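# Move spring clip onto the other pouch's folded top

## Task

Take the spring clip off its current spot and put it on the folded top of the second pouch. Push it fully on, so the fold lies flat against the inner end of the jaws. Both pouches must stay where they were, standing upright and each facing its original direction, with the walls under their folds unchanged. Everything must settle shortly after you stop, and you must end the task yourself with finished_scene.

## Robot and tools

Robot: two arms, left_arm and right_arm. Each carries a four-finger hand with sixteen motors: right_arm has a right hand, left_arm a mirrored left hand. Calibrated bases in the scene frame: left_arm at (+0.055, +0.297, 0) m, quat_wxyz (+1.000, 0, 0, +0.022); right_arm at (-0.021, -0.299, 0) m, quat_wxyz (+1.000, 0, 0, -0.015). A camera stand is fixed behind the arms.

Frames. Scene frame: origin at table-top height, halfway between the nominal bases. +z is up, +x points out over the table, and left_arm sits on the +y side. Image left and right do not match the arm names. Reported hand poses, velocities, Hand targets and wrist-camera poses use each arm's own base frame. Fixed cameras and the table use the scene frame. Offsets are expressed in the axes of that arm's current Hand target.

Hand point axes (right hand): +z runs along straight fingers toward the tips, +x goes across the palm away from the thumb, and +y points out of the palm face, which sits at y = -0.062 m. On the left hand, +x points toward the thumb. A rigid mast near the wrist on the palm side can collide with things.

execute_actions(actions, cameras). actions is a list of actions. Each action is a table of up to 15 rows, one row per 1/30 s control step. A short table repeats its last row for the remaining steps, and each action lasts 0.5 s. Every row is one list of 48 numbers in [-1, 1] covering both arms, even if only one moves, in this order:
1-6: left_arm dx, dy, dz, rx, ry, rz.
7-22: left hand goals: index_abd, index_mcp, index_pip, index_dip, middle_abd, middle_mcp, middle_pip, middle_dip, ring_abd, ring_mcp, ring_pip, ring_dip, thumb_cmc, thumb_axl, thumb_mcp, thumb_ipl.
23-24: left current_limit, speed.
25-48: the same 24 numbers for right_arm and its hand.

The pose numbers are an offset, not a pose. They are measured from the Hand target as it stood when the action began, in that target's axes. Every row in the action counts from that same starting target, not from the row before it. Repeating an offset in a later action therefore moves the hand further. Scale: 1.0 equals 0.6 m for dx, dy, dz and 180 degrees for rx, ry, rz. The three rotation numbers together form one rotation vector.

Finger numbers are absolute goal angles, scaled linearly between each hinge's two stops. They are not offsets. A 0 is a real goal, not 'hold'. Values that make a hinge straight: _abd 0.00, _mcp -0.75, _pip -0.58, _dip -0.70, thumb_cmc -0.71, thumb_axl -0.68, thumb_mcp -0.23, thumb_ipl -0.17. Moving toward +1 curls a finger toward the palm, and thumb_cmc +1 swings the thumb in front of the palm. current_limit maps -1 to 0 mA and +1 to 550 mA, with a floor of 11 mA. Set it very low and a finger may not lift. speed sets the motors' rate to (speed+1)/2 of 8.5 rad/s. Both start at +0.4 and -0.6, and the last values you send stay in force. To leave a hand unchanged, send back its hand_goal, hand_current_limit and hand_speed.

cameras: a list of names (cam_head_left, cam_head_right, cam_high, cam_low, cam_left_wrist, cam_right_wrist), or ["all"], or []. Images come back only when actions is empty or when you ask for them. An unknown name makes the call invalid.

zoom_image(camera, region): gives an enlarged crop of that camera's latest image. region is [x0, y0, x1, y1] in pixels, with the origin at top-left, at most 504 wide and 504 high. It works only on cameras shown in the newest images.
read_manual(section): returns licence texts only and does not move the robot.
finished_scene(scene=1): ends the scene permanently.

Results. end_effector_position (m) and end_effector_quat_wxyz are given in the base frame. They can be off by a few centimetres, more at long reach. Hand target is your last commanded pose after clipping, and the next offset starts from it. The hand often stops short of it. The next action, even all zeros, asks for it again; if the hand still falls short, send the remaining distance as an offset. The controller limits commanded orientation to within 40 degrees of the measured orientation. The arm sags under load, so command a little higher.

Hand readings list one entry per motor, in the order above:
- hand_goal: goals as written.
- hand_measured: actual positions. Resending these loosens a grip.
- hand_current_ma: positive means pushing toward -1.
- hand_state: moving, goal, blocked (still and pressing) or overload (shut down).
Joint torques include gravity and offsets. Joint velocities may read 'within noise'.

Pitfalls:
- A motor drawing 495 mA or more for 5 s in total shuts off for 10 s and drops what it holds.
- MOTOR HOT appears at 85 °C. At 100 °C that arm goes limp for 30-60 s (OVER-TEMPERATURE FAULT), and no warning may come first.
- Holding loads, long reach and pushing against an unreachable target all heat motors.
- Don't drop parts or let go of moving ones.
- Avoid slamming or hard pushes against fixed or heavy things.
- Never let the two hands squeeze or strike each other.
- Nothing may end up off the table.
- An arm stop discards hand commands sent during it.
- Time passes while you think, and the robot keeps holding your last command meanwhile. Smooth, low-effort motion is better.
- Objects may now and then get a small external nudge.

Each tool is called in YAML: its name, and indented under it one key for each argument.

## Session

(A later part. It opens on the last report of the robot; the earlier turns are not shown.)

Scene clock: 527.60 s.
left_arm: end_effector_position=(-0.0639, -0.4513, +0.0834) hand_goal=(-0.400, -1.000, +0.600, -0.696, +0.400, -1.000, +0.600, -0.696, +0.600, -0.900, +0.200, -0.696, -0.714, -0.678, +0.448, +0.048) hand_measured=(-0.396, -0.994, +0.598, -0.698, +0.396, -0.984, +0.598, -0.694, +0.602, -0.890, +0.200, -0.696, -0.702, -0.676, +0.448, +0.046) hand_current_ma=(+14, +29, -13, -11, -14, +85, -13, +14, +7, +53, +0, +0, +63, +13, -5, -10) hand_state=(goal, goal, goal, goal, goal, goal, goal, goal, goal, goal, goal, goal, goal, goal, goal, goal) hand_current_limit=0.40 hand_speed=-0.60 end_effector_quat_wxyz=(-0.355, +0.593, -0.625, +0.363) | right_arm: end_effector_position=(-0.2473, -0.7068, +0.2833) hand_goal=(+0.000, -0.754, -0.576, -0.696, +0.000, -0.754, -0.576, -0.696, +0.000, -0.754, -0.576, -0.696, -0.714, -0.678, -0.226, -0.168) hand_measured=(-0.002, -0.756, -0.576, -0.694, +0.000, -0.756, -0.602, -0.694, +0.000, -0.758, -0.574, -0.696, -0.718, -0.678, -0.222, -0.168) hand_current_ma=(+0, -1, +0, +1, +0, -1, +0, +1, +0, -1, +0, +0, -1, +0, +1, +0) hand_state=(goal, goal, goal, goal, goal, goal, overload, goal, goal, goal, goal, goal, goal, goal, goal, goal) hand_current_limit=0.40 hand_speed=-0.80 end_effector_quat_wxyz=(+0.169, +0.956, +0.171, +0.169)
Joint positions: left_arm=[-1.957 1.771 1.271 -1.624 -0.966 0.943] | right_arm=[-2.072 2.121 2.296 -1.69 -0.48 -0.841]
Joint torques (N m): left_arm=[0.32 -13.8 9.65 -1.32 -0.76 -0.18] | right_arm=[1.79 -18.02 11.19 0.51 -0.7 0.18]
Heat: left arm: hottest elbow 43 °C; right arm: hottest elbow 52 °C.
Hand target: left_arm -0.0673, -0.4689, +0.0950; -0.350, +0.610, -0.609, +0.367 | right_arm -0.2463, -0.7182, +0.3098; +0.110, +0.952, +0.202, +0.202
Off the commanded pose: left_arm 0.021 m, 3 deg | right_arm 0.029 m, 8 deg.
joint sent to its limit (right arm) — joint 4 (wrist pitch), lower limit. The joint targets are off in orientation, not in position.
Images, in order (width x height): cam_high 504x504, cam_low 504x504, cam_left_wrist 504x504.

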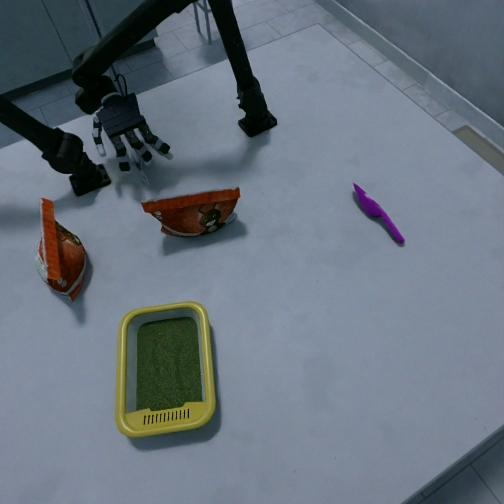

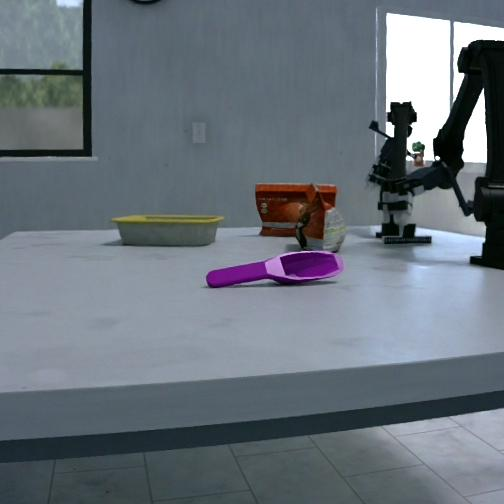

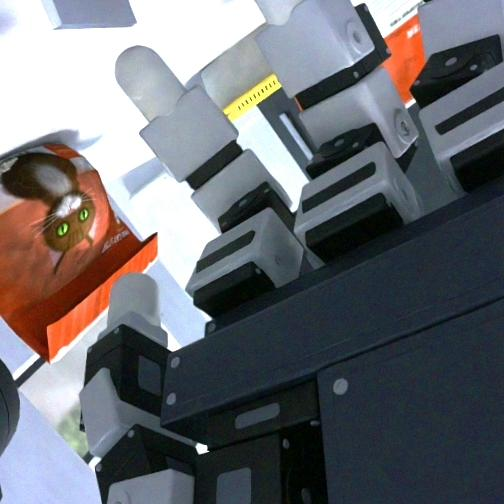

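execute_actions:
  actions:
    - [[0.0,0.025,-0.0433,0,0,0,-0.4,-1.0,0.72,-0.696,0.4,-1.0,0.72,-0.696,0.6,-0.9,0.2,-0.696,-0.714,-0.678,0.7,0.3,0.4,-0.6,0,0,0,0,0,0,0,-0.754,-0.576,-0.696,0,-0.754,-0.576,-0.696,0,-0.754,-0.576,-0.696,-0.714,-0.678,-0.226,-0.168,0.4,-0.8]]
  cameras: ["cam_high","cam_low","cam_left_wrist"]

zoom_image:
  camera: "cam_high"
  region: [100, 130, 170, 200]

zoom_image:
  camera: "cam_left_wrist"
  region: [20, 0, 320, 180]

Scene clock: 529.07 s.
left_arm: end_effector_position=(-0.0868, -0.4532, +0.0836) hand_goal=(-0.400, -1.000, +0.720, -0.696, +0.400, -1.000, +0.720, -0.696, +0.600, -0.900, +0.200, -0.696, -0.714, -0.678, +0.700, +0.300) hand_measured=(-0.396, -0.994, +0.716, -0.698, +0.396, -0.994, +0.716, -0.696, +0.602, -0.890, +0.200, -0.696, -0.702, -0.676, +0.576, +0.172) hand_current_ma=(+14, +29, -15, -11, -13, +30, -16, +4, +7, +53, +0, +0, +63, +13, -385, -385) hand_state=(goal, goal, goal, goal, goal, goal, goal, goal, goal, goal, goal, goal, goal, goal, blocked, blocked) hand_current_limit=0.40 hand_speed=-0.60 end_effector_quat_wxyz=(-0.348, +0.600, -0.623, +0.361) | right_arm: end_effector_position=(-0.2473, -0.7068, +0.2833) hand_goal=(+0.000, -0.754, -0.576, -0.696, +0.000, -0.754, -0.576, -0.696, +0.000, -0.754, -0.576, -0.696, -0.714, -0.678, -0.226, -0.168) hand_measured=(-0.002, -0.756, -0.576, -0.694, +0.000, -0.756, -0.602, -0.694, +0.000, -0.758, -0.574, -0.696, -0.718, -0.678, -0.222, -0.168) hand_current_ma=(+0, -1, +0, +1, +0, -1, +0, +1, +0, -1, +0, +0, -1, +0, +1, +0) hand_state=(goal, goal, goal, goal, goal, goal, overload, goal, goal, goal, goal, goal, goal, goal, goal, goal) hand_current_limit=0.40 hand_speed=-0.80 end_effector_quat_wxyz=(+0.169, +0.956, +0.171, +0.169)
Joint positions: left_arm=[-1.997 1.795 1.306 -1.666 -0.932 0.883] | right_arm=[-2.072 2.121 2.296 -1.69 -0.48 -0.841]
Joint torques (N m): left_arm=[-0.91 -14.04 9.66 -1.43 -0.75 -0.13] | right_arm=[1.96 -17.26 11.36 0.55 -0.78 0.13]
Heat: left arm: hottest elbow 44 °C; right arm: hottest elbow 52 °C.
Hand target: left_arm -0.0974, -0.4687, +0.0946; -0.350, +0.610, -0.609, +0.367 | right_arm -0.2463, -0.7182, +0.3098; +0.110, +0.952, +0.202, +0.202
Off the commanded pose: left_arm 0.022 m, 2 deg | right_arm 0.029 m, 8 deg.
joint sent to its limit (left arm) — joint 4 (wrist pitch), lower limit. The joint targets still meet the commanded pose.
joint sent to its limit (right arm) — joint 4 (wrist pitch), lower limit. The joint targets are off in orientation, not in position.
Images, in order (width x height): cam_high 504x504, cam_low 504x504, cam_left_wrist 504x504.

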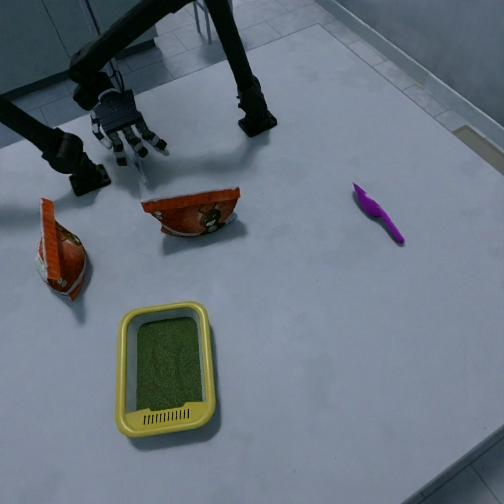

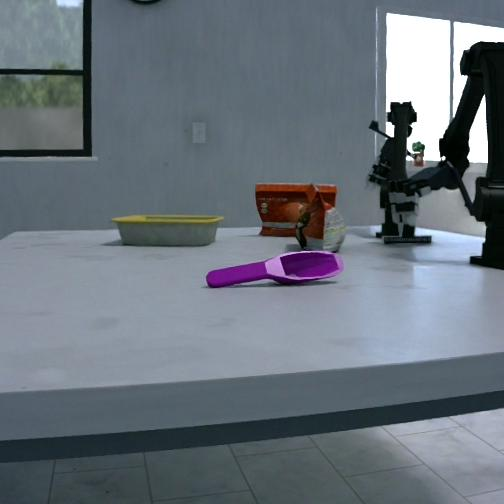

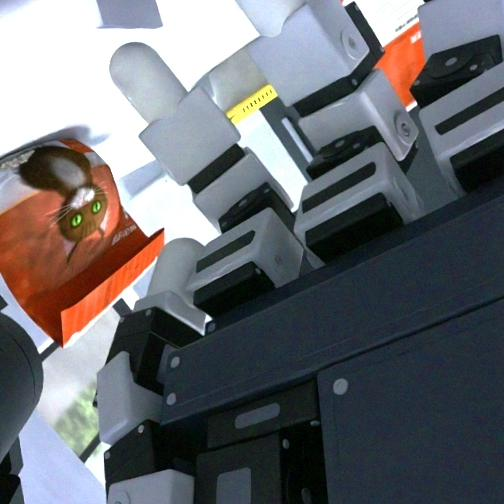

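Scaled by 7.200 from the camera's 504x504 image, which has a finer 720x720 frame.

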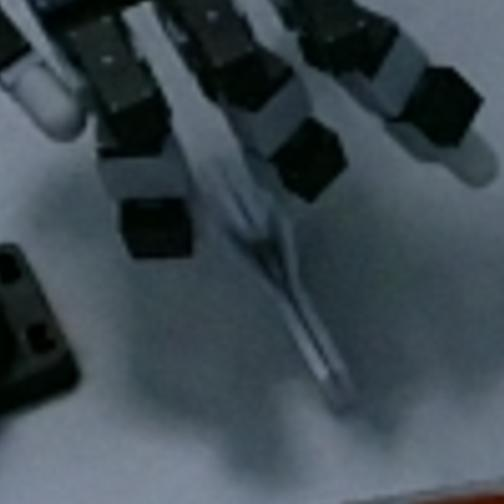

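Scaled by 1.680 from the camera's 504x504 image, which has a finer 720x720 frame.

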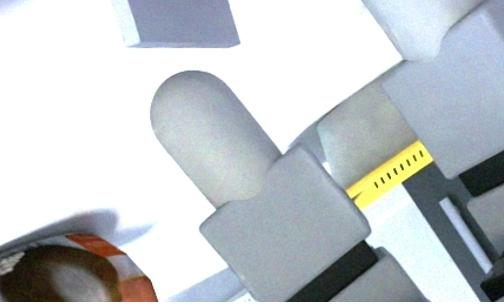

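execute_actions:
  actions:
    - [[-0.015,0.0335,0.0155,0,0,0,-0.4,-1.0,0.72,-0.696,0.4,-1.0,0.72,-0.696,0.6,-0.9,0.2,-0.696,-0.714,-0.678,0.5,0.1,0.4,-0.6,0,0,0,0,0,0,0,-0.754,-0.576,-0.696,0,-0.754,-0.576,-0.696,0,-0.754,-0.576,-0.696,-0.714,-0.678,-0.226,-0.168,0.4,-0.8]]
  cameras: ["cam_left_wrist"]

zoom_image:
  camera: "cam_left_wrist"
  region: [20, 0, 320, 180]

Scene clock: 530.67 s.
left_arm: end_effector_position=(-0.0899, -0.4534, +0.0651) hand_goal=(-0.400, -1.000, +0.720, -0.696, +0.400, -1.000, +0.720, -0.696, +0.600, -0.900, +0.200, -0.696, -0.714, -0.678, +0.500, +0.100) hand_measured=(-0.396, -0.994, +0.716, -0.698, +0.398, -0.994, +0.716, -0.696, +0.602, -0.890, +0.200, -0.696, -0.702, -0.676, +0.502, +0.102) hand_current_ma=(+14, +29, -15, -11, -12, +27, -15, +4, +7, +53, +0, +0, +61, +13, +15, +10) hand_state=(goal, goal, goal, goal, goal, goal, goal, goal, goal, goal, goal, goal, goal, goal, goal, goal) hand_current_limit=0.40 hand_speed=-0.60 end_effector_quat_wxyz=(-0.355, +0.606, -0.614, +0.361) | right_arm: end_effector_position=(-0.2473, -0.7068, +0.2833) hand_goal=(+0.000, -0.754, -0.576, -0.696, +0.000, -0.754, -0.576, -0.696, +0.000, -0.754, -0.576, -0.696, -0.714, -0.678, -0.226, -0.168) hand_measured=(-0.002, -0.756, -0.576, -0.694, +0.000, -0.756, -0.602, -0.694, +0.000, -0.758, -0.574, -0.696, -0.718, -0.678, -0.222, -0.168) hand_current_ma=(+0, -1, +0, +1, +0, -1, +0, +1, +0, -1, +0, +0, -1, +0, +1, +0) hand_state=(goal, goal, goal, goal, goal, goal, overload, goal, goal, goal, goal, goal, goal, goal, goal, goal) hand_current_limit=0.40 hand_speed=-0.80 end_effector_quat_wxyz=(+0.169, +0.956, +0.171, +0.169)
Joint positions: left_arm=[-2.006 1.839 1.306 -1.668 -0.924 0.827] | right_arm=[-2.072 2.121 2.296 -1.69 -0.48 -0.841]
Joint torques (N m): left_arm=[-1.38 -14.97 7.54 -1.4 -0.72 -0.17] | right_arm=[1.55 -17.79 11.08 0.64 -0.71 0.18]
Heat: left arm: hottest elbow 44 °C; right arm: hottest elbow 52 °C.
Hand target: left_arm -0.0989, -0.4602, +0.0723; -0.350, +0.610, -0.609, +0.367 | right_arm -0.2463, -0.7182, +0.3098; +0.110, +0.952, +0.202, +0.202
Off the commanded pose: left_arm 0.013 m, 1 deg | right_arm 0.029 m, 8 deg.
joint sent to its limit (left arm) — joint 4 (wrist pitch), lower limit. The joint targets still meet the commanded pose.
joint sent to its limit (right arm) — joint 4 (wrist pitch), lower limit. The joint targets are off in orientation, not in position.
Images, in order (width x height): cam_left_wrist 504x504.

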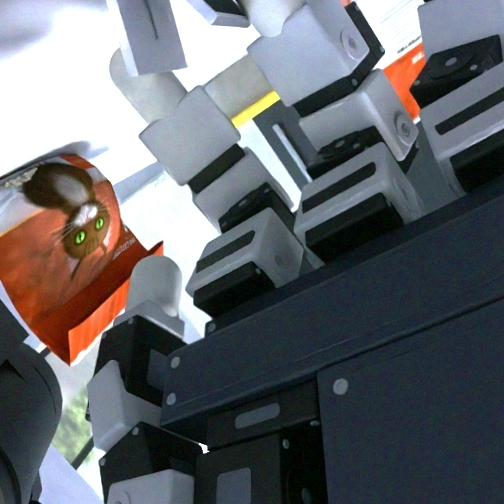

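Scaled by 1.680 from the camera's 504x504 image, which has a finer 720x720 frame.

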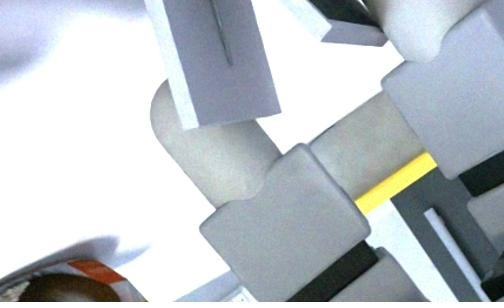

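execute_actions:
  actions:
    - [[-0.0037,0.0223,0.001,0,0,0,-0.4,-1.0,0.74,-0.696,0.4,-1.0,0.74,-0.696,0.6,-0.9,0.2,-0.696,-0.714,-0.678,0.5,0.1,0.5,-0.6,0,0,0,0,0,0,0,-0.754,-0.576,-0.696,0,-0.754,-0.576,-0.696,0,-0.754,-0.576,-0.696,-0.714,-0.678,-0.226,-0.168,0.4,-0.8]]
    - [[0,0,0,0,0,0,-0.1,-1.0,0.75,-0.696,0.1,-1.0,0.75,-0.696,0.6,-0.9,0.2,-0.696,-0.714,-0.678,0.5,0.1,0.5,-0.8,0,0,0,0,0,0,0,-0.754,-0.576,-0.696,0,-0.754,-0.576,-0.696,0,-0.754,-0.576,-0.696,-0.714,-0.678,-0.226,-0.168,0.4,-0.8]]
  cameras: ["cam_left_wrist","cam_high","cam_low"]

zoom_image:
  camera: "cam_left_wrist"
  region: [20, 0, 320, 180]

zoom_image:
  camera: "cam_high"
  region: [100, 130, 170, 200]

zoom_image:
  camera: "cam_low"
  region: [350, 170, 450, 260]

Scene clock: 532.30 s.
left_arm: end_effector_position=(-0.0955, -0.4517, +0.0589) hand_goal=(-0.100, -1.000, +0.750, -0.696, +0.100, -1.000, +0.750, -0.696, +0.600, -0.900, +0.200, -0.696, -0.714, -0.678, +0.500, +0.100) hand_measured=(-0.192, -0.990, +0.726, -0.702, +0.180, -1.000, +0.726, -0.704, +0.602, -0.890, +0.200, -0.696, -0.702, -0.676, +0.502, +0.102) hand_current_ma=(-398, +50, -120, -30, +347, -1, -121, -38, +7, +53, +0, +0, +61, +13, +15, +10) hand_state=(blocked, goal, blocked, goal, blocked, goal, blocked, goal, goal, goal, goal, goal, goal, goal, goal, goal) hand_current_limit=0.50 hand_speed=-0.80 end_effector_quat_wxyz=(-0.356, +0.607, -0.610, +0.363) | right_arm: end_effector_position=(-0.2473, -0.7068, +0.2833) hand_goal=(+0.000, -0.754, -0.576, -0.696, +0.000, -0.754, -0.576, -0.696, +0.000, -0.754, -0.576, -0.696, -0.714, -0.678, -0.226, -0.168) hand_measured=(-0.002, -0.756, -0.576, -0.694, +0.000, -0.756, -0.602, -0.694, +0.000, -0.758, -0.574, -0.696, -0.718, -0.678, -0.222, -0.168) hand_current_ma=(+0, -1, +0, +1, +0, -1, +0, +1, +0, -1, +0, +0, -1, +0, +1, +0) hand_state=(goal, goal, goal, goal, goal, goal, overload, goal, goal, goal, goal, goal, goal, goal, goal, goal) hand_current_limit=0.40 hand_speed=-0.80 end_effector_quat_wxyz=(+0.169, +0.956, +0.171, +0.169)
Joint positions: left_arm=[-2.02 1.855 1.306 -1.675 -0.917 0.795] | right_arm=[-2.072 2.121 2.296 -1.69 -0.48 -0.841]
Joint torques (N m): left_arm=[-1.26 -14.21 7.35 -1.2 -0.63 -0.11] | right_arm=[1.61 -17.9 11.19 0.5 -0.76 0.16]
Heat: left arm: hottest elbow 44 °C; right arm: hottest elbow 52 °C.
Hand target: left_arm -0.1048, -0.4581, +0.0602; -0.350, +0.610, -0.609, +0.367 | right_arm -0.2463, -0.7182, +0.3098; +0.110, +0.952, +0.202, +0.202
Off the commanded pose: left_arm 0.011 m, 1 deg | right_arm 0.029 m, 8 deg.
joint sent to its limit (left arm) — joint 4 (wrist pitch), lower limit. The joint targets still meet the commanded pose.
joint sent to its limit (right arm) — joint 4 (wrist pitch), lower limit. The joint targets are off in orientation, not in position.
Images, in order (width x height): cam_high 504x504, cam_low 504x504, cam_left_wrist 504x504.

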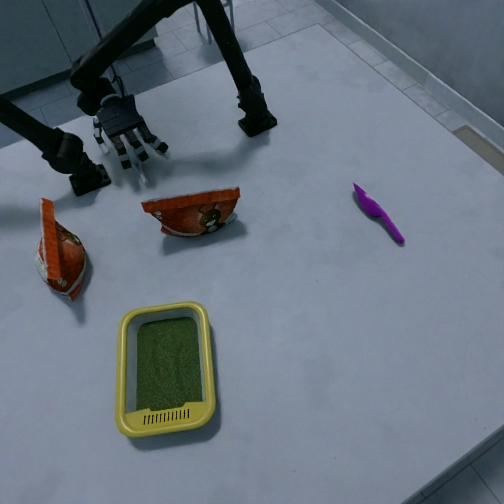

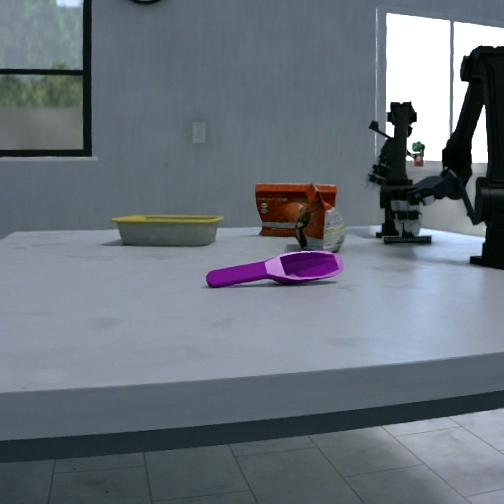

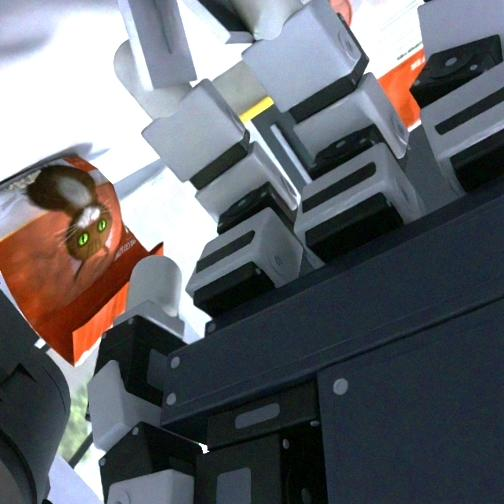

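Scaled by 1.680 from the camera's 504x504 image, which has a finer 720x720 frame.

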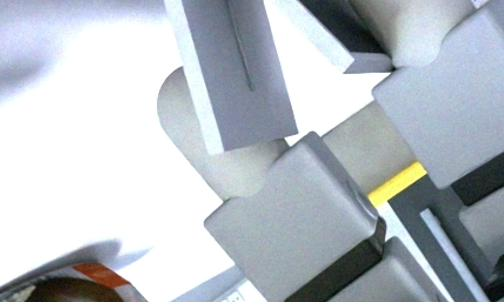

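Scaled by 7.200 from the camera's 504x504 image, which has a finer 720x720 frame.

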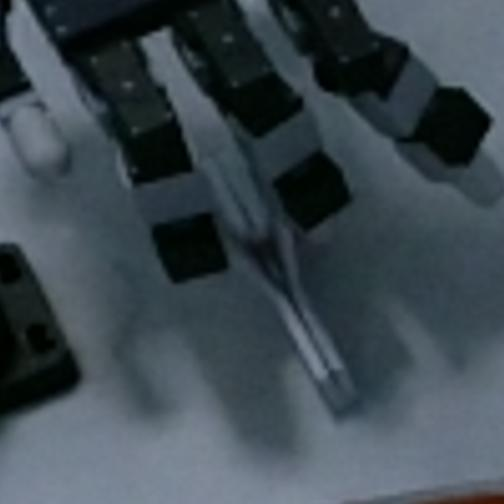

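Scaled by 5.040 from the camera's 504x504 image, which has a finer 720x720 frame.

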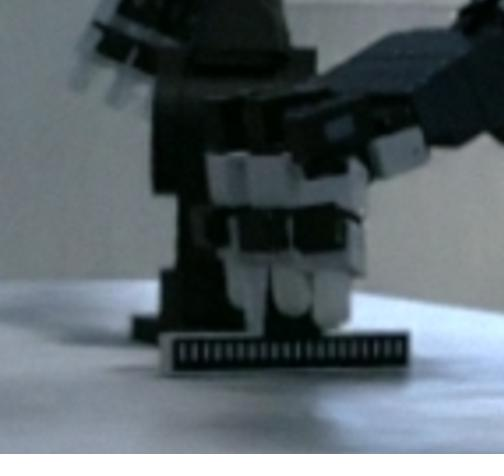

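execute_actions:
  actions:
    - [[0,0,0,0,0,0,-0.45,-1.0,0.84,-0.696,0.45,-1.0,0.84,-0.696,0.6,-0.9,0.2,-0.696,-0.714,-0.678,0.5,0.1,0.5,-0.6,0,0,0,0,0,0,0,-0.754,-0.576,-0.696,0,-0.754,-0.576,-0.696,0,-0.754,-0.576,-0.696,-0.714,-0.678,-0.226,-0.168,0.4,-0.8]]
    - [[0,0,0,0,0,0,-0.3,-1.0,0.86,-0.696,0.3,-1.0,0.86,-0.696,0.6,-0.9,0.2,-0.696,-0.714,-0.678,0.5,0.1,0.6,-0.7,0,0,0,0,0,0,0,-0.754,-0.576,-0.696,0,-0.754,-0.576,-0.696,0,-0.754,-0.576,-0.696,-0.714,-0.678,-0.226,-0.168,0.4,-0.8]]
  cameras: ["cam_left_wrist"]

zoom_image:
  camera: "cam_left_wrist"
  region: [20, 0, 320, 180]

Scene clock: 533.87 s.
left_arm: end_effector_position=(-0.0955, -0.4515, +0.0581) hand_goal=(-0.300, -1.000, +0.860, -0.696, +0.300, -1.000, +0.860, -0.696, +0.600, -0.900, +0.200, -0.696, -0.714, -0.678, +0.500, +0.100) hand_measured=(-0.346, -0.990, +0.814, -0.710, +0.344, -1.000, +0.812, -0.716, +0.602, -0.890, +0.200, -0.696, -0.702, -0.676, +0.502, +0.102) hand_current_ma=(-199, +48, -232, -67, +193, -1, -240, -98, +7, +53, +0, +0, +61, +13, +15, +10) hand_state=(blocked, goal, blocked, goal, blocked, goal, blocked, goal, goal, goal, goal, goal, goal, goal, goal, goal) hand_current_limit=0.60 hand_speed=-0.70 end_effector_quat_wxyz=(-0.356, +0.607, -0.611, +0.363) | right_arm: end_effector_position=(-0.2473, -0.7068, +0.2833) hand_goal=(+0.000, -0.754, -0.576, -0.696, +0.000, -0.754, -0.576, -0.696, +0.000, -0.754, -0.576, -0.696, -0.714, -0.678, -0.226, -0.168) hand_measured=(-0.002, -0.756, -0.576, -0.694, +0.000, -0.756, -0.602, -0.694, +0.000, -0.758, -0.574, -0.696, -0.718, -0.678, -0.222, -0.168) hand_current_ma=(+0, -1, +0, +1, +0, -1, +0, +1, +0, -1, +0, +0, -1, +0, +1, +0) hand_state=(goal, goal, goal, goal, goal, goal, overload, goal, goal, goal, goal, goal, goal, goal, goal, goal) hand_current_limit=0.40 hand_speed=-0.80 end_effector_quat_wxyz=(+0.169, +0.956, +0.171, +0.169)
Joint positions: left_arm=[-2.02 1.857 1.306 -1.675 -0.917 0.795] | right_arm=[-2.072 2.121 2.296 -1.69 -0.48 -0.841]
Joint torques (N m): left_arm=[-1.2 -14.45 7.31 -1.2 -0.63 -0.12] | right_arm=[2.2 -17.67 11.15 0.55 -0.75 0.15]
Heat: left arm: hottest elbow 44 °C; right arm: hottest elbow 52 °C.
Hand target: left_arm -0.1048, -0.4581, +0.0602; -0.350, +0.610, -0.609, +0.367 | right_arm -0.2463, -0.7182, +0.3098; +0.110, +0.952, +0.202, +0.202
Off the commanded pose: left_arm 0.012 m, 1 deg | right_arm 0.029 m, 8 deg.
joint sent to its limit (left arm) — joint 4 (wrist pitch), lower limit. The joint targets still meet the commanded pose.
joint sent to its limit (right arm) — joint 4 (wrist pitch), lower limit. The joint targets are off in orientation, not in position.
Images, in order (width x height): cam_left_wrist 504x504.

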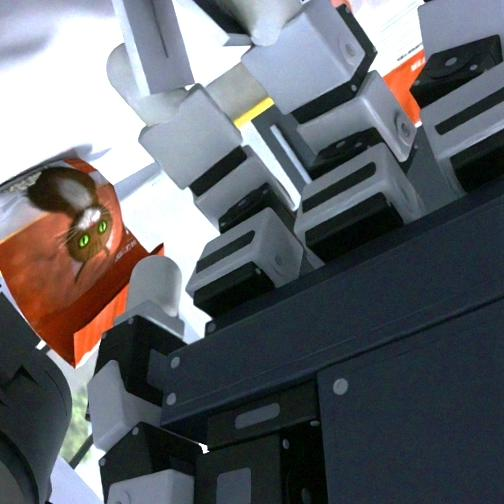

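Scaled by 1.680 from the camera's 504x504 image, which has a finer 720x720 frame.

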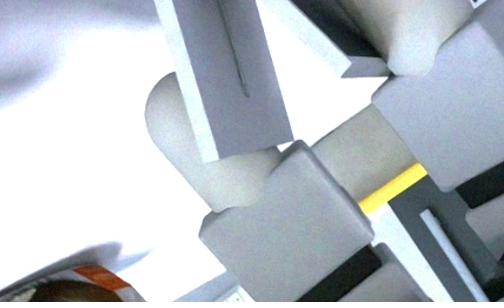

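execute_actions:
  actions:
    - [[0,0,0,0,0,0,-0.15,-1.0,0.88,-0.696,0.15,-1.0,0.88,-0.696,0.6,-0.9,0.2,-0.696,-0.714,-0.678,0.5,0.1,1.0,-0.7,0,0,0,0,0,0,0,-0.754,-0.576,-0.696,0,-0.754,-0.576,-0.696,0,-0.754,-0.576,-0.696,-0.714,-0.678,-0.226,-0.168,0.4,-0.8]]
    - [[0,0,0,0,0,0,0.05,-1.0,0.86,-0.696,-0.05,-1.0,0.86,-0.696,0.6,-0.9,0.2,-0.696,-0.714,-0.678,0.5,0.1,1.0,-0.7,0,0,0,0,0,0,0,-0.754,-0.576,-0.696,0,-0.754,-0.576,-0.696,0,-0.754,-0.576,-0.696,-0.714,-0.678,-0.226,-0.168,0.4,-0.8]]
    - [[0,0,0,0,0,0,0.05,-1.0,0.85,-0.696,-0.05,-1.0,0.85,-0.696,0.6,-0.9,0.2,-0.696,-0.714,-0.678,0.5,0.1,0.79,-0.7,0,0,0,0,0,0,0,-0.754,-0.576,-0.696,0,-0.754,-0.576,-0.696,0,-0.754,-0.576,-0.696,-0.714,-0.678,-0.226,-0.168,0.4,-0.8]]
  cameras: ["cam_left_wrist","cam_high"]

zoom_image:
  camera: "cam_left_wrist"
  region: [20, 0, 320, 180]

zoom_image:
  camera: "cam_high"
  region: [100, 130, 170, 200]

Scene clock: 535.97 s.
left_arm: end_effector_position=(-0.0952, -0.4512, +0.0583) hand_goal=(+0.050, -1.000, +0.850, -0.696, -0.050, -1.000, +0.850, -0.696, +0.600, -0.900, +0.200, -0.696, -0.714, -0.678, +0.500, +0.100) hand_measured=(-0.032, -0.990, +0.824, -0.712, +0.016, -1.000, +0.826, -0.722, +0.602, -0.890, +0.200, -0.696, -0.702, -0.676, +0.502, +0.102) hand_current_ma=(-356, +49, -130, -76, +290, -1, -122, -127, +7, +53, +0, +0, +61, +13, +15, +10) hand_state=(blocked, goal, blocked, goal, blocked, goal, blocked, blocked, goal, goal, goal, goal, goal, goal, goal, goal) hand_current_limit=0.79 hand_speed=-0.70 end_effector_quat_wxyz=(-0.357, +0.606, -0.611, +0.363) | right_arm: end_effector_position=(-0.2473, -0.7068, +0.2833) hand_goal=(+0.000, -0.754, -0.576, -0.696, +0.000, -0.754, -0.576, -0.696, +0.000, -0.754, -0.576, -0.696, -0.714, -0.678, -0.226, -0.168) hand_measured=(-0.002, -0.756, -0.576, -0.694, +0.000, -0.756, -0.602, -0.694, +0.000, -0.758, -0.574, -0.696, -0.718, -0.678, -0.222, -0.168) hand_current_ma=(+0, -1, +0, +1, +0, -1, +0, +1, +0, -1, +0, +0, -1, +0, +1, +0) hand_state=(goal, goal, goal, goal, goal, goal, overload, goal, goal, goal, goal, goal, goal, goal, goal, goal) hand_current_limit=0.40 hand_speed=-0.80 end_effector_quat_wxyz=(+0.169, +0.956, +0.171, +0.169)
Joint positions: left_arm=[-2.02 1.857 1.306 -1.677 -0.918 0.795] | right_arm=[-2.072 2.121 2.296 -1.69 -0.48 -0.841]
Joint torques (N m): left_arm=[-1.26 -14.39 7.34 -1.1 -0.58 -0.13] | right_arm=[1.79 -17.32 11.32 0.53 -0.78 0.16]
Heat: left arm: hottest elbow 44 °C; right arm: hottest elbow 52 °C.
Hand target: left_arm -0.1048, -0.4581, +0.0602; -0.350, +0.610, -0.609, +0.367 | right_arm -0.2463, -0.7182, +0.3098; +0.110, +0.952, +0.202, +0.202
Off the commanded pose: left_arm 0.012 m, 1 deg | right_arm 0.029 m, 8 deg.
joint sent to its limit (left arm) — joint 4 (wrist pitch), lower limit. The joint targets still meet the commanded pose.
joint sent to its limit (right arm) — joint 4 (wrist pitch), lower limit. The joint targets are off in orientation, not in position.
Images, in order (width x height): cam_high 504x504, cam_left_wrist 504x504.

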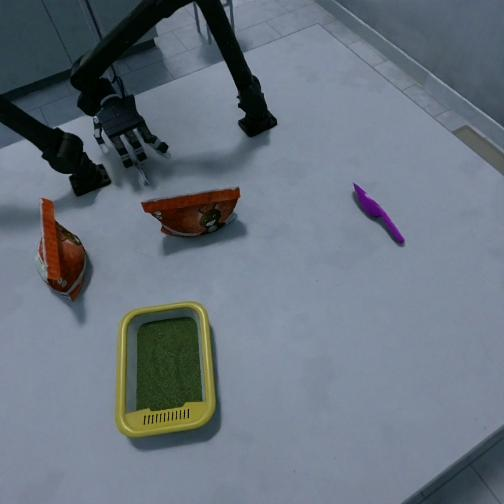

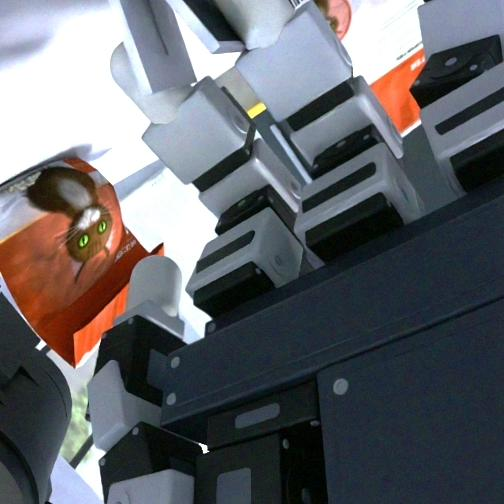

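Scaled by 1.680 from the camera's 504x504 image, which has a finer 720x720 frame.

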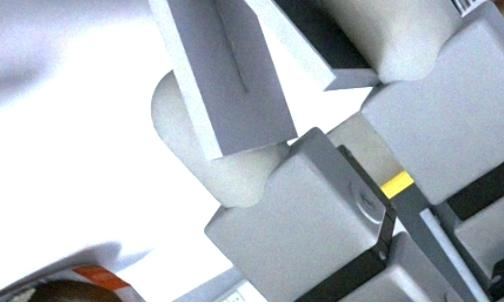

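Scaled by 7.200 from the camera's 504x504 image, which has a finer 720x720 frame.

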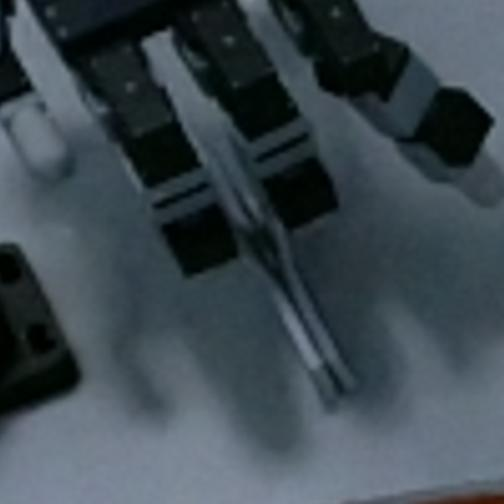

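execute_actions:
  actions:
    - [[0,0,0,0,0,0,0.15,-1.0,0.84,-0.696,-0.15,-1.0,0.84,-0.696,0.6,-0.9,0.2,-0.696,-0.714,-0.678,0.5,0.1,1.0,-0.7,0,0,0,0,0,0,0,-0.754,-0.576,-0.696,0,-0.754,-0.576,-0.696,0,-0.754,-0.576,-0.696,-0.714,-0.678,-0.226,-0.168,0.4,-0.8]]
    - [[0,0,0,0,0,0,0.25,-1.0,0.82,-0.696,-0.25,-1.0,0.82,-0.696,0.6,-0.9,0.2,-0.696,-0.714,-0.678,0.5,0.1,1.0,-0.7,0,0,0,0,0,0,0,-0.754,-0.576,-0.696,0,-0.754,-0.576,-0.696,0,-0.754,-0.576,-0.696,-0.714,-0.678,-0.226,-0.168,0.4,-0.8]]
    - [[0,0,0,0,0,0,0.25,-1.0,0.81,-0.696,-0.25,-1.0,0.81,-0.696,0.6,-0.9,0.2,-0.696,-0.714,-0.678,0.5,0.1,0.79,-0.7,0,0,0,0,0,0,0,-0.754,-0.576,-0.696,0,-0.754,-0.576,-0.696,0,-0.754,-0.576,-0.696,-0.714,-0.678,-0.226,-0.168,0.4,-0.8]]
  cameras: ["cam_left_wrist","cam_high","cam_low"]

zoom_image:
  camera: "cam_left_wrist"
  region: [20, 0, 320, 180]

zoom_image:
  camera: "cam_high"
  region: [100, 130, 170, 200]

zoom_image:
  camera: "cam_low"
  region: [350, 170, 450, 260]

Scene clock: 538.00 s.
left_arm: end_effector_position=(-0.0952, -0.4512, +0.0583) hand_goal=(+0.250, -1.000, +0.810, -0.696, -0.250, -1.000, +0.810, -0.696, +0.600, -0.900, +0.200, -0.696, -0.714, -0.678, +0.500, +0.100) hand_measured=(+0.190, -0.990, +0.850, -0.690, -0.204, -1.000, +0.850, -0.694, +0.602, -0.890, +0.200, -0.696, -0.702, -0.676, +0.502, +0.102) hand_current_ma=(-258, +48, +197, +31, +201, -1, +201, +12, +7, +53, +0, +0, +61, +13, +15, +10) hand_state=(blocked, goal, blocked, goal, blocked, goal, blocked, goal, goal, goal, goal, goal, goal, goal, goal, goal) hand_current_limit=0.79 hand_speed=-0.70 end_effector_quat_wxyz=(-0.357, +0.606, -0.611, +0.363) | right_arm: end_effector_position=(-0.2473, -0.7068, +0.2833) hand_goal=(+0.000, -0.754, -0.576, -0.696, +0.000, -0.754, -0.576, -0.696, +0.000, -0.754, -0.576, -0.696, -0.714, -0.678, -0.226, -0.168) hand_measured=(-0.002, -0.756, -0.576, -0.694, +0.000, -0.756, -0.602, -0.694, +0.000, -0.758, -0.574, -0.696, -0.718, -0.678, -0.222, -0.168) hand_current_ma=(+0, -1, +0, +1, +0, -1, +0, +1, +0, -1, +0, +0, -1, +0, +1, +0) hand_state=(goal, goal, goal, goal, goal, goal, overload, goal, goal, goal, goal, goal, goal, goal, goal, goal) hand_current_limit=0.40 hand_speed=-0.80 end_effector_quat_wxyz=(+0.169, +0.956, +0.171, +0.169)
Joint positions: left_arm=[-2.02 1.857 1.306 -1.677 -0.918 0.795] | right_arm=[-2.072 2.121 2.296 -1.69 -0.48 -0.841]
Joint torques (N m): left_arm=[-1.2 -14.45 7.32 -1.05 -0.58 -0.13] | right_arm=[2.14 -17.9 11.18 0.55 -0.78 0.18]
Heat: left arm: hottest elbow 44 °C; right arm: hottest elbow 52 °C.
Hand target: left_arm -0.1048, -0.4581, +0.0602; -0.350, +0.610, -0.609, +0.367 | right_arm -0.2463, -0.7182, +0.3098; +0.110, +0.952, +0.202, +0.202
Off the commanded pose: left_arm 0.012 m, 1 deg | right_arm 0.029 m, 8 deg.
joint sent to its limit (left arm) — joint 4 (wrist pitch), lower limit. The joint targets still meet the commanded pose.
joint sent to its limit (right arm) — joint 4 (wrist pitch), lower limit. The joint targets are off in orientation, not in position.
Images, in order (width x height): cam_high 504x504, cam_low 504x504, cam_left_wrist 504x504.

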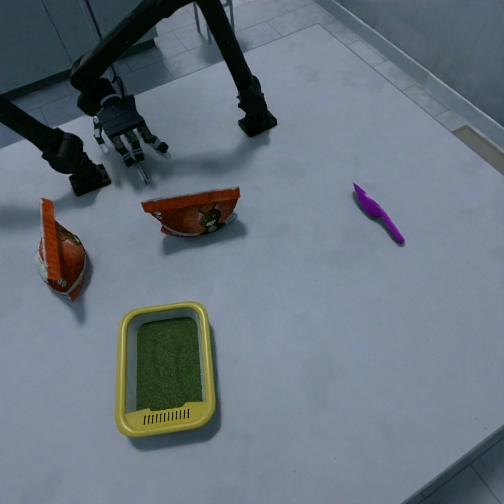

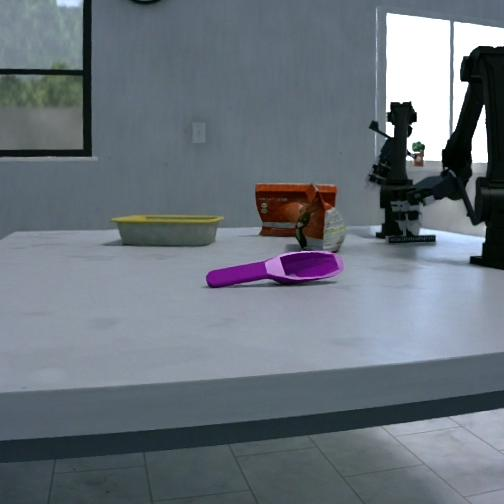

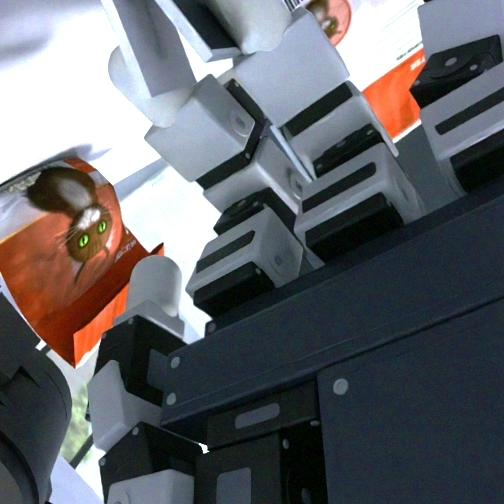

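Scaled by 1.680 from the camera's 504x504 image, which has a finer 720x720 frame.

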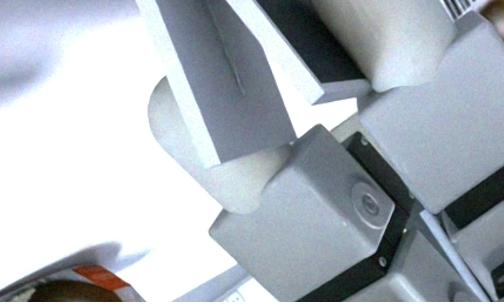

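Scaled by 7.200 from the camera's 504x504 image, which has a finer 720x720 frame.

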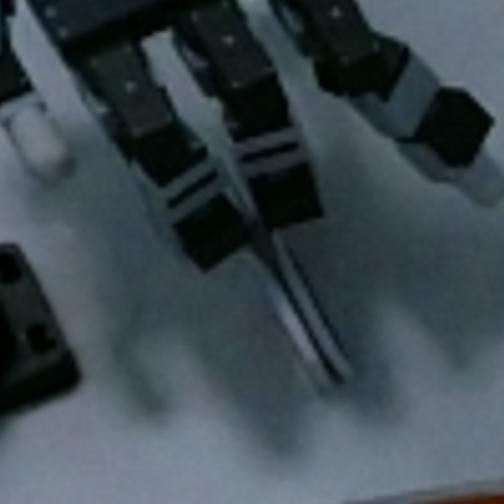

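Scaled by 5.040 from the camera's 504x504 image, which has a finer 720x720 frame.

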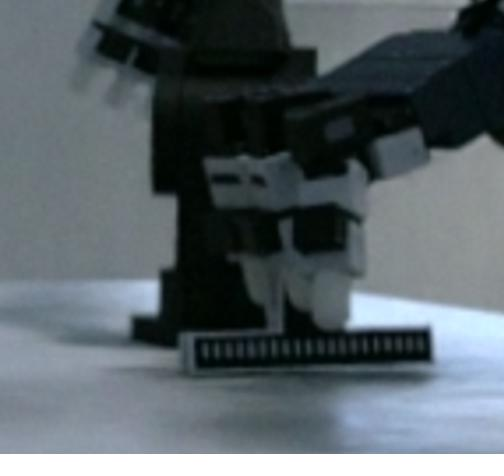

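zoom_image:
  camera: "cam_high"
  region: [130, 155, 155, 190]

zoom_image:
  camera: "cam_left_wrist"
  region: [100, 0, 220, 110]

Scaled by 14.400 from the camera's 504x504 image, which has a finer 720x720 frame.

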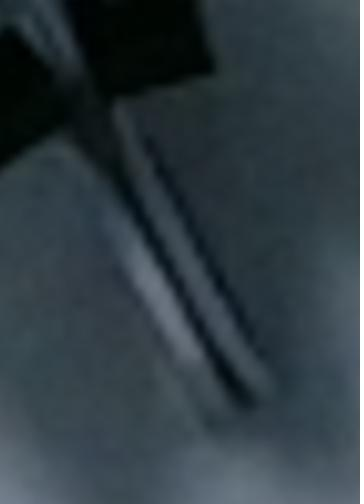

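Scaled by 4.200 from the camera's 504x504 image, which has a finer 720x720 frame.

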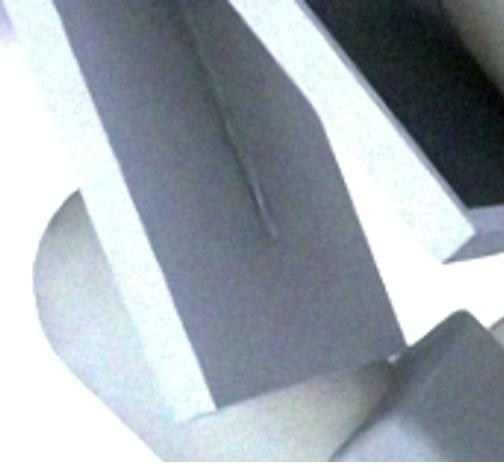

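execute_actions:
  actions:
    - [[0,0,0,0,0,0,0.36,-1.0,0.80,-0.696,-0.36,-1.0,0.80,-0.696,0.6,-0.9,0.2,-0.696,-0.714,-0.678,0.5,0.1,1.0,-0.7,0,0,0,0,0,0,0,-0.754,-0.576,-0.696,0,-0.754,-0.576,-0.696,0,-0.754,-0.576,-0.696,-0.714,-0.678,-0.226,-0.168,0.4,-0.8]]
    - [[0,0,0,0,0,0,0.36,-1.0,0.80,-0.696,-0.36,-1.0,0.80,-0.696,0.6,-0.9,0.2,-0.696,-0.714,-0.678,0.5,0.1,0.79,-0.7,0,0,0,0,0,0,0,-0.754,-0.576,-0.696,0,-0.754,-0.576,-0.696,0,-0.754,-0.576,-0.696,-0.714,-0.678,-0.226,-0.168,0.4,-0.8]]
  cameras: ["cam_left_wrist","cam_high","cam_low"]

zoom_image:
  camera: "cam_left_wrist"
  region: [20, 0, 320, 180]

zoom_image:
  camera: "cam_high"
  region: [130, 155, 155, 190]

zoom_image:
  camera: "cam_low"
  region: [350, 170, 450, 260]

Scene clock: 539.67 s.
left_arm: end_effector_position=(-0.0952, -0.4512, +0.0583) hand_goal=(+0.360, -1.000, +0.800, -0.696, -0.360, -1.000, +0.800, -0.696, +0.600, -0.900, +0.200, -0.696, -0.714, -0.678, +0.500, +0.100) hand_measured=(+0.298, -0.990, +0.856, -0.680, -0.312, -1.000, +0.856, -0.684, +0.602, -0.890, +0.200, -0.696, -0.702, -0.676, +0.502, +0.102) hand_current_ma=(-266, +48, +282, +74, +210, -1, +278, +58, +7, +53, +0, +0, +61, +13, +15, +10) hand_state=(blocked, goal, blocked, goal, blocked, goal, blocked, goal, goal, goal, goal, goal, goal, goal, goal, goal) hand_current_limit=0.79 hand_speed=-0.70 end_effector_quat_wxyz=(-0.357, +0.606, -0.611, +0.363) | right_arm: end_effector_position=(-0.2473, -0.7068, +0.2833) hand_goal=(+0.000, -0.754, -0.576, -0.696, +0.000, -0.754, -0.576, -0.696, +0.000, -0.754, -0.576, -0.696, -0.714, -0.678, -0.226, -0.168) hand_measured=(-0.002, -0.756, -0.576, -0.694, +0.000, -0.756, -0.602, -0.694, +0.000, -0.758, -0.574, -0.696, -0.718, -0.678, -0.222, -0.168) hand_current_ma=(+0, -1, +0, +1, +0, -1, +0, +1, +0, -1, +0, +0, -1, +0, +1, +0) hand_state=(goal, goal, goal, goal, goal, goal, overload, goal, goal, goal, goal, goal, goal, goal, goal, goal) hand_current_limit=0.40 hand_speed=-0.80 end_effector_quat_wxyz=(+0.169, +0.956, +0.171, +0.169)
Joint positions: left_arm=[-2.02 1.857 1.306 -1.677 -0.918 0.795] | right_arm=[-2.072 2.121 2.296 -1.69 -0.48 -0.841]
Joint torques (N m): left_arm=[-1.14 -14.33 7.38 -1.09 -0.58 -0.13] | right_arm=[1.85 -17.55 11.22 0.49 -0.75 0.16]
Heat: left arm: hottest elbow 44 °C; right arm: hottest elbow 52 °C.
Hand target: left_arm -0.1048, -0.4581, +0.0602; -0.350, +0.610, -0.609, +0.367 | right_arm -0.2463, -0.7182, +0.3098; +0.110, +0.952, +0.202, +0.202
Off the commanded pose: left_arm 0.012 m, 1 deg | right_arm 0.029 m, 8 deg.
joint sent to its limit (left arm) — joint 4 (wrist pitch), lower limit. The joint targets still meet the commanded pose.
joint sent to its limit (right arm) — joint 4 (wrist pitch), lower limit. The joint targets are off in orientation, not in position.
Images, in order (width x height): cam_high 504x504, cam_low 504x504, cam_left_wrist 504x504.

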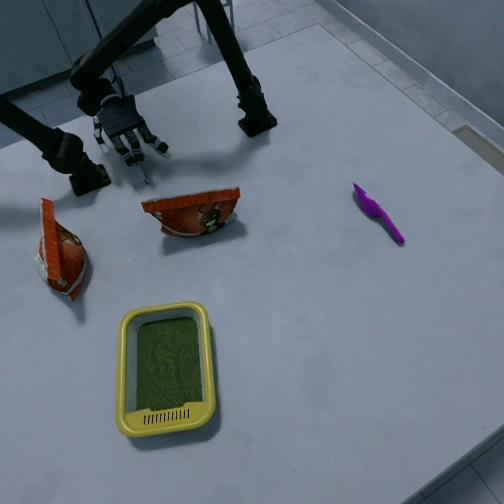

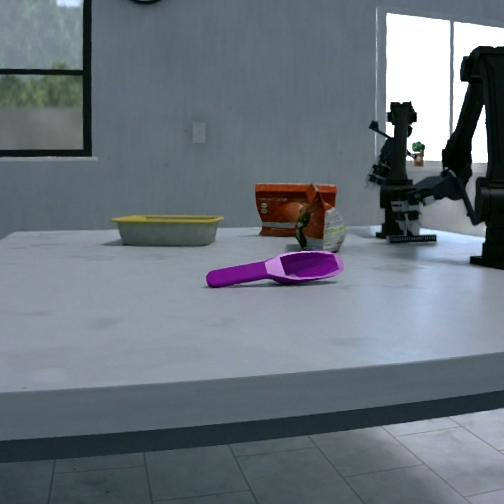

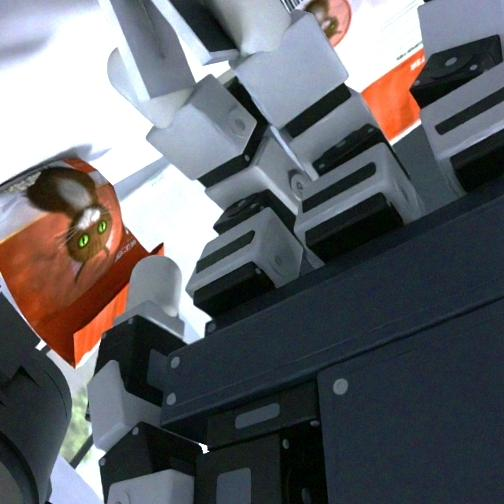

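Scaled by 1.680 from the camera's 504x504 image, which has a finer 720x720 frame.

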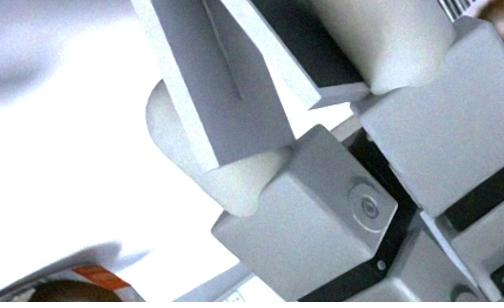

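Scaled by 14.400 from the camera's 504x504 image, which has a finer 720x720 frame.

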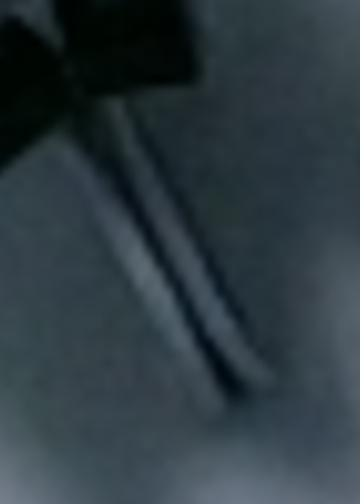

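Scaled by 5.040 from the camera's 504x504 image, which has a finer 720x720 frame.

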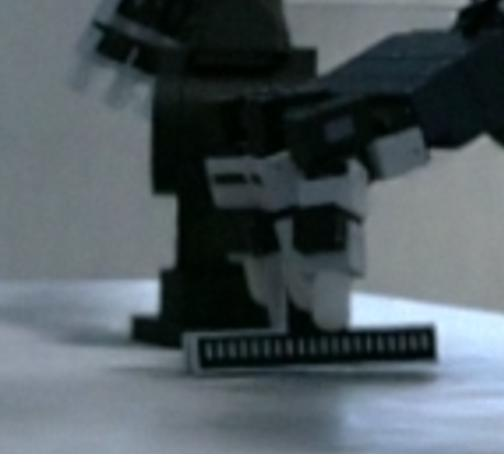

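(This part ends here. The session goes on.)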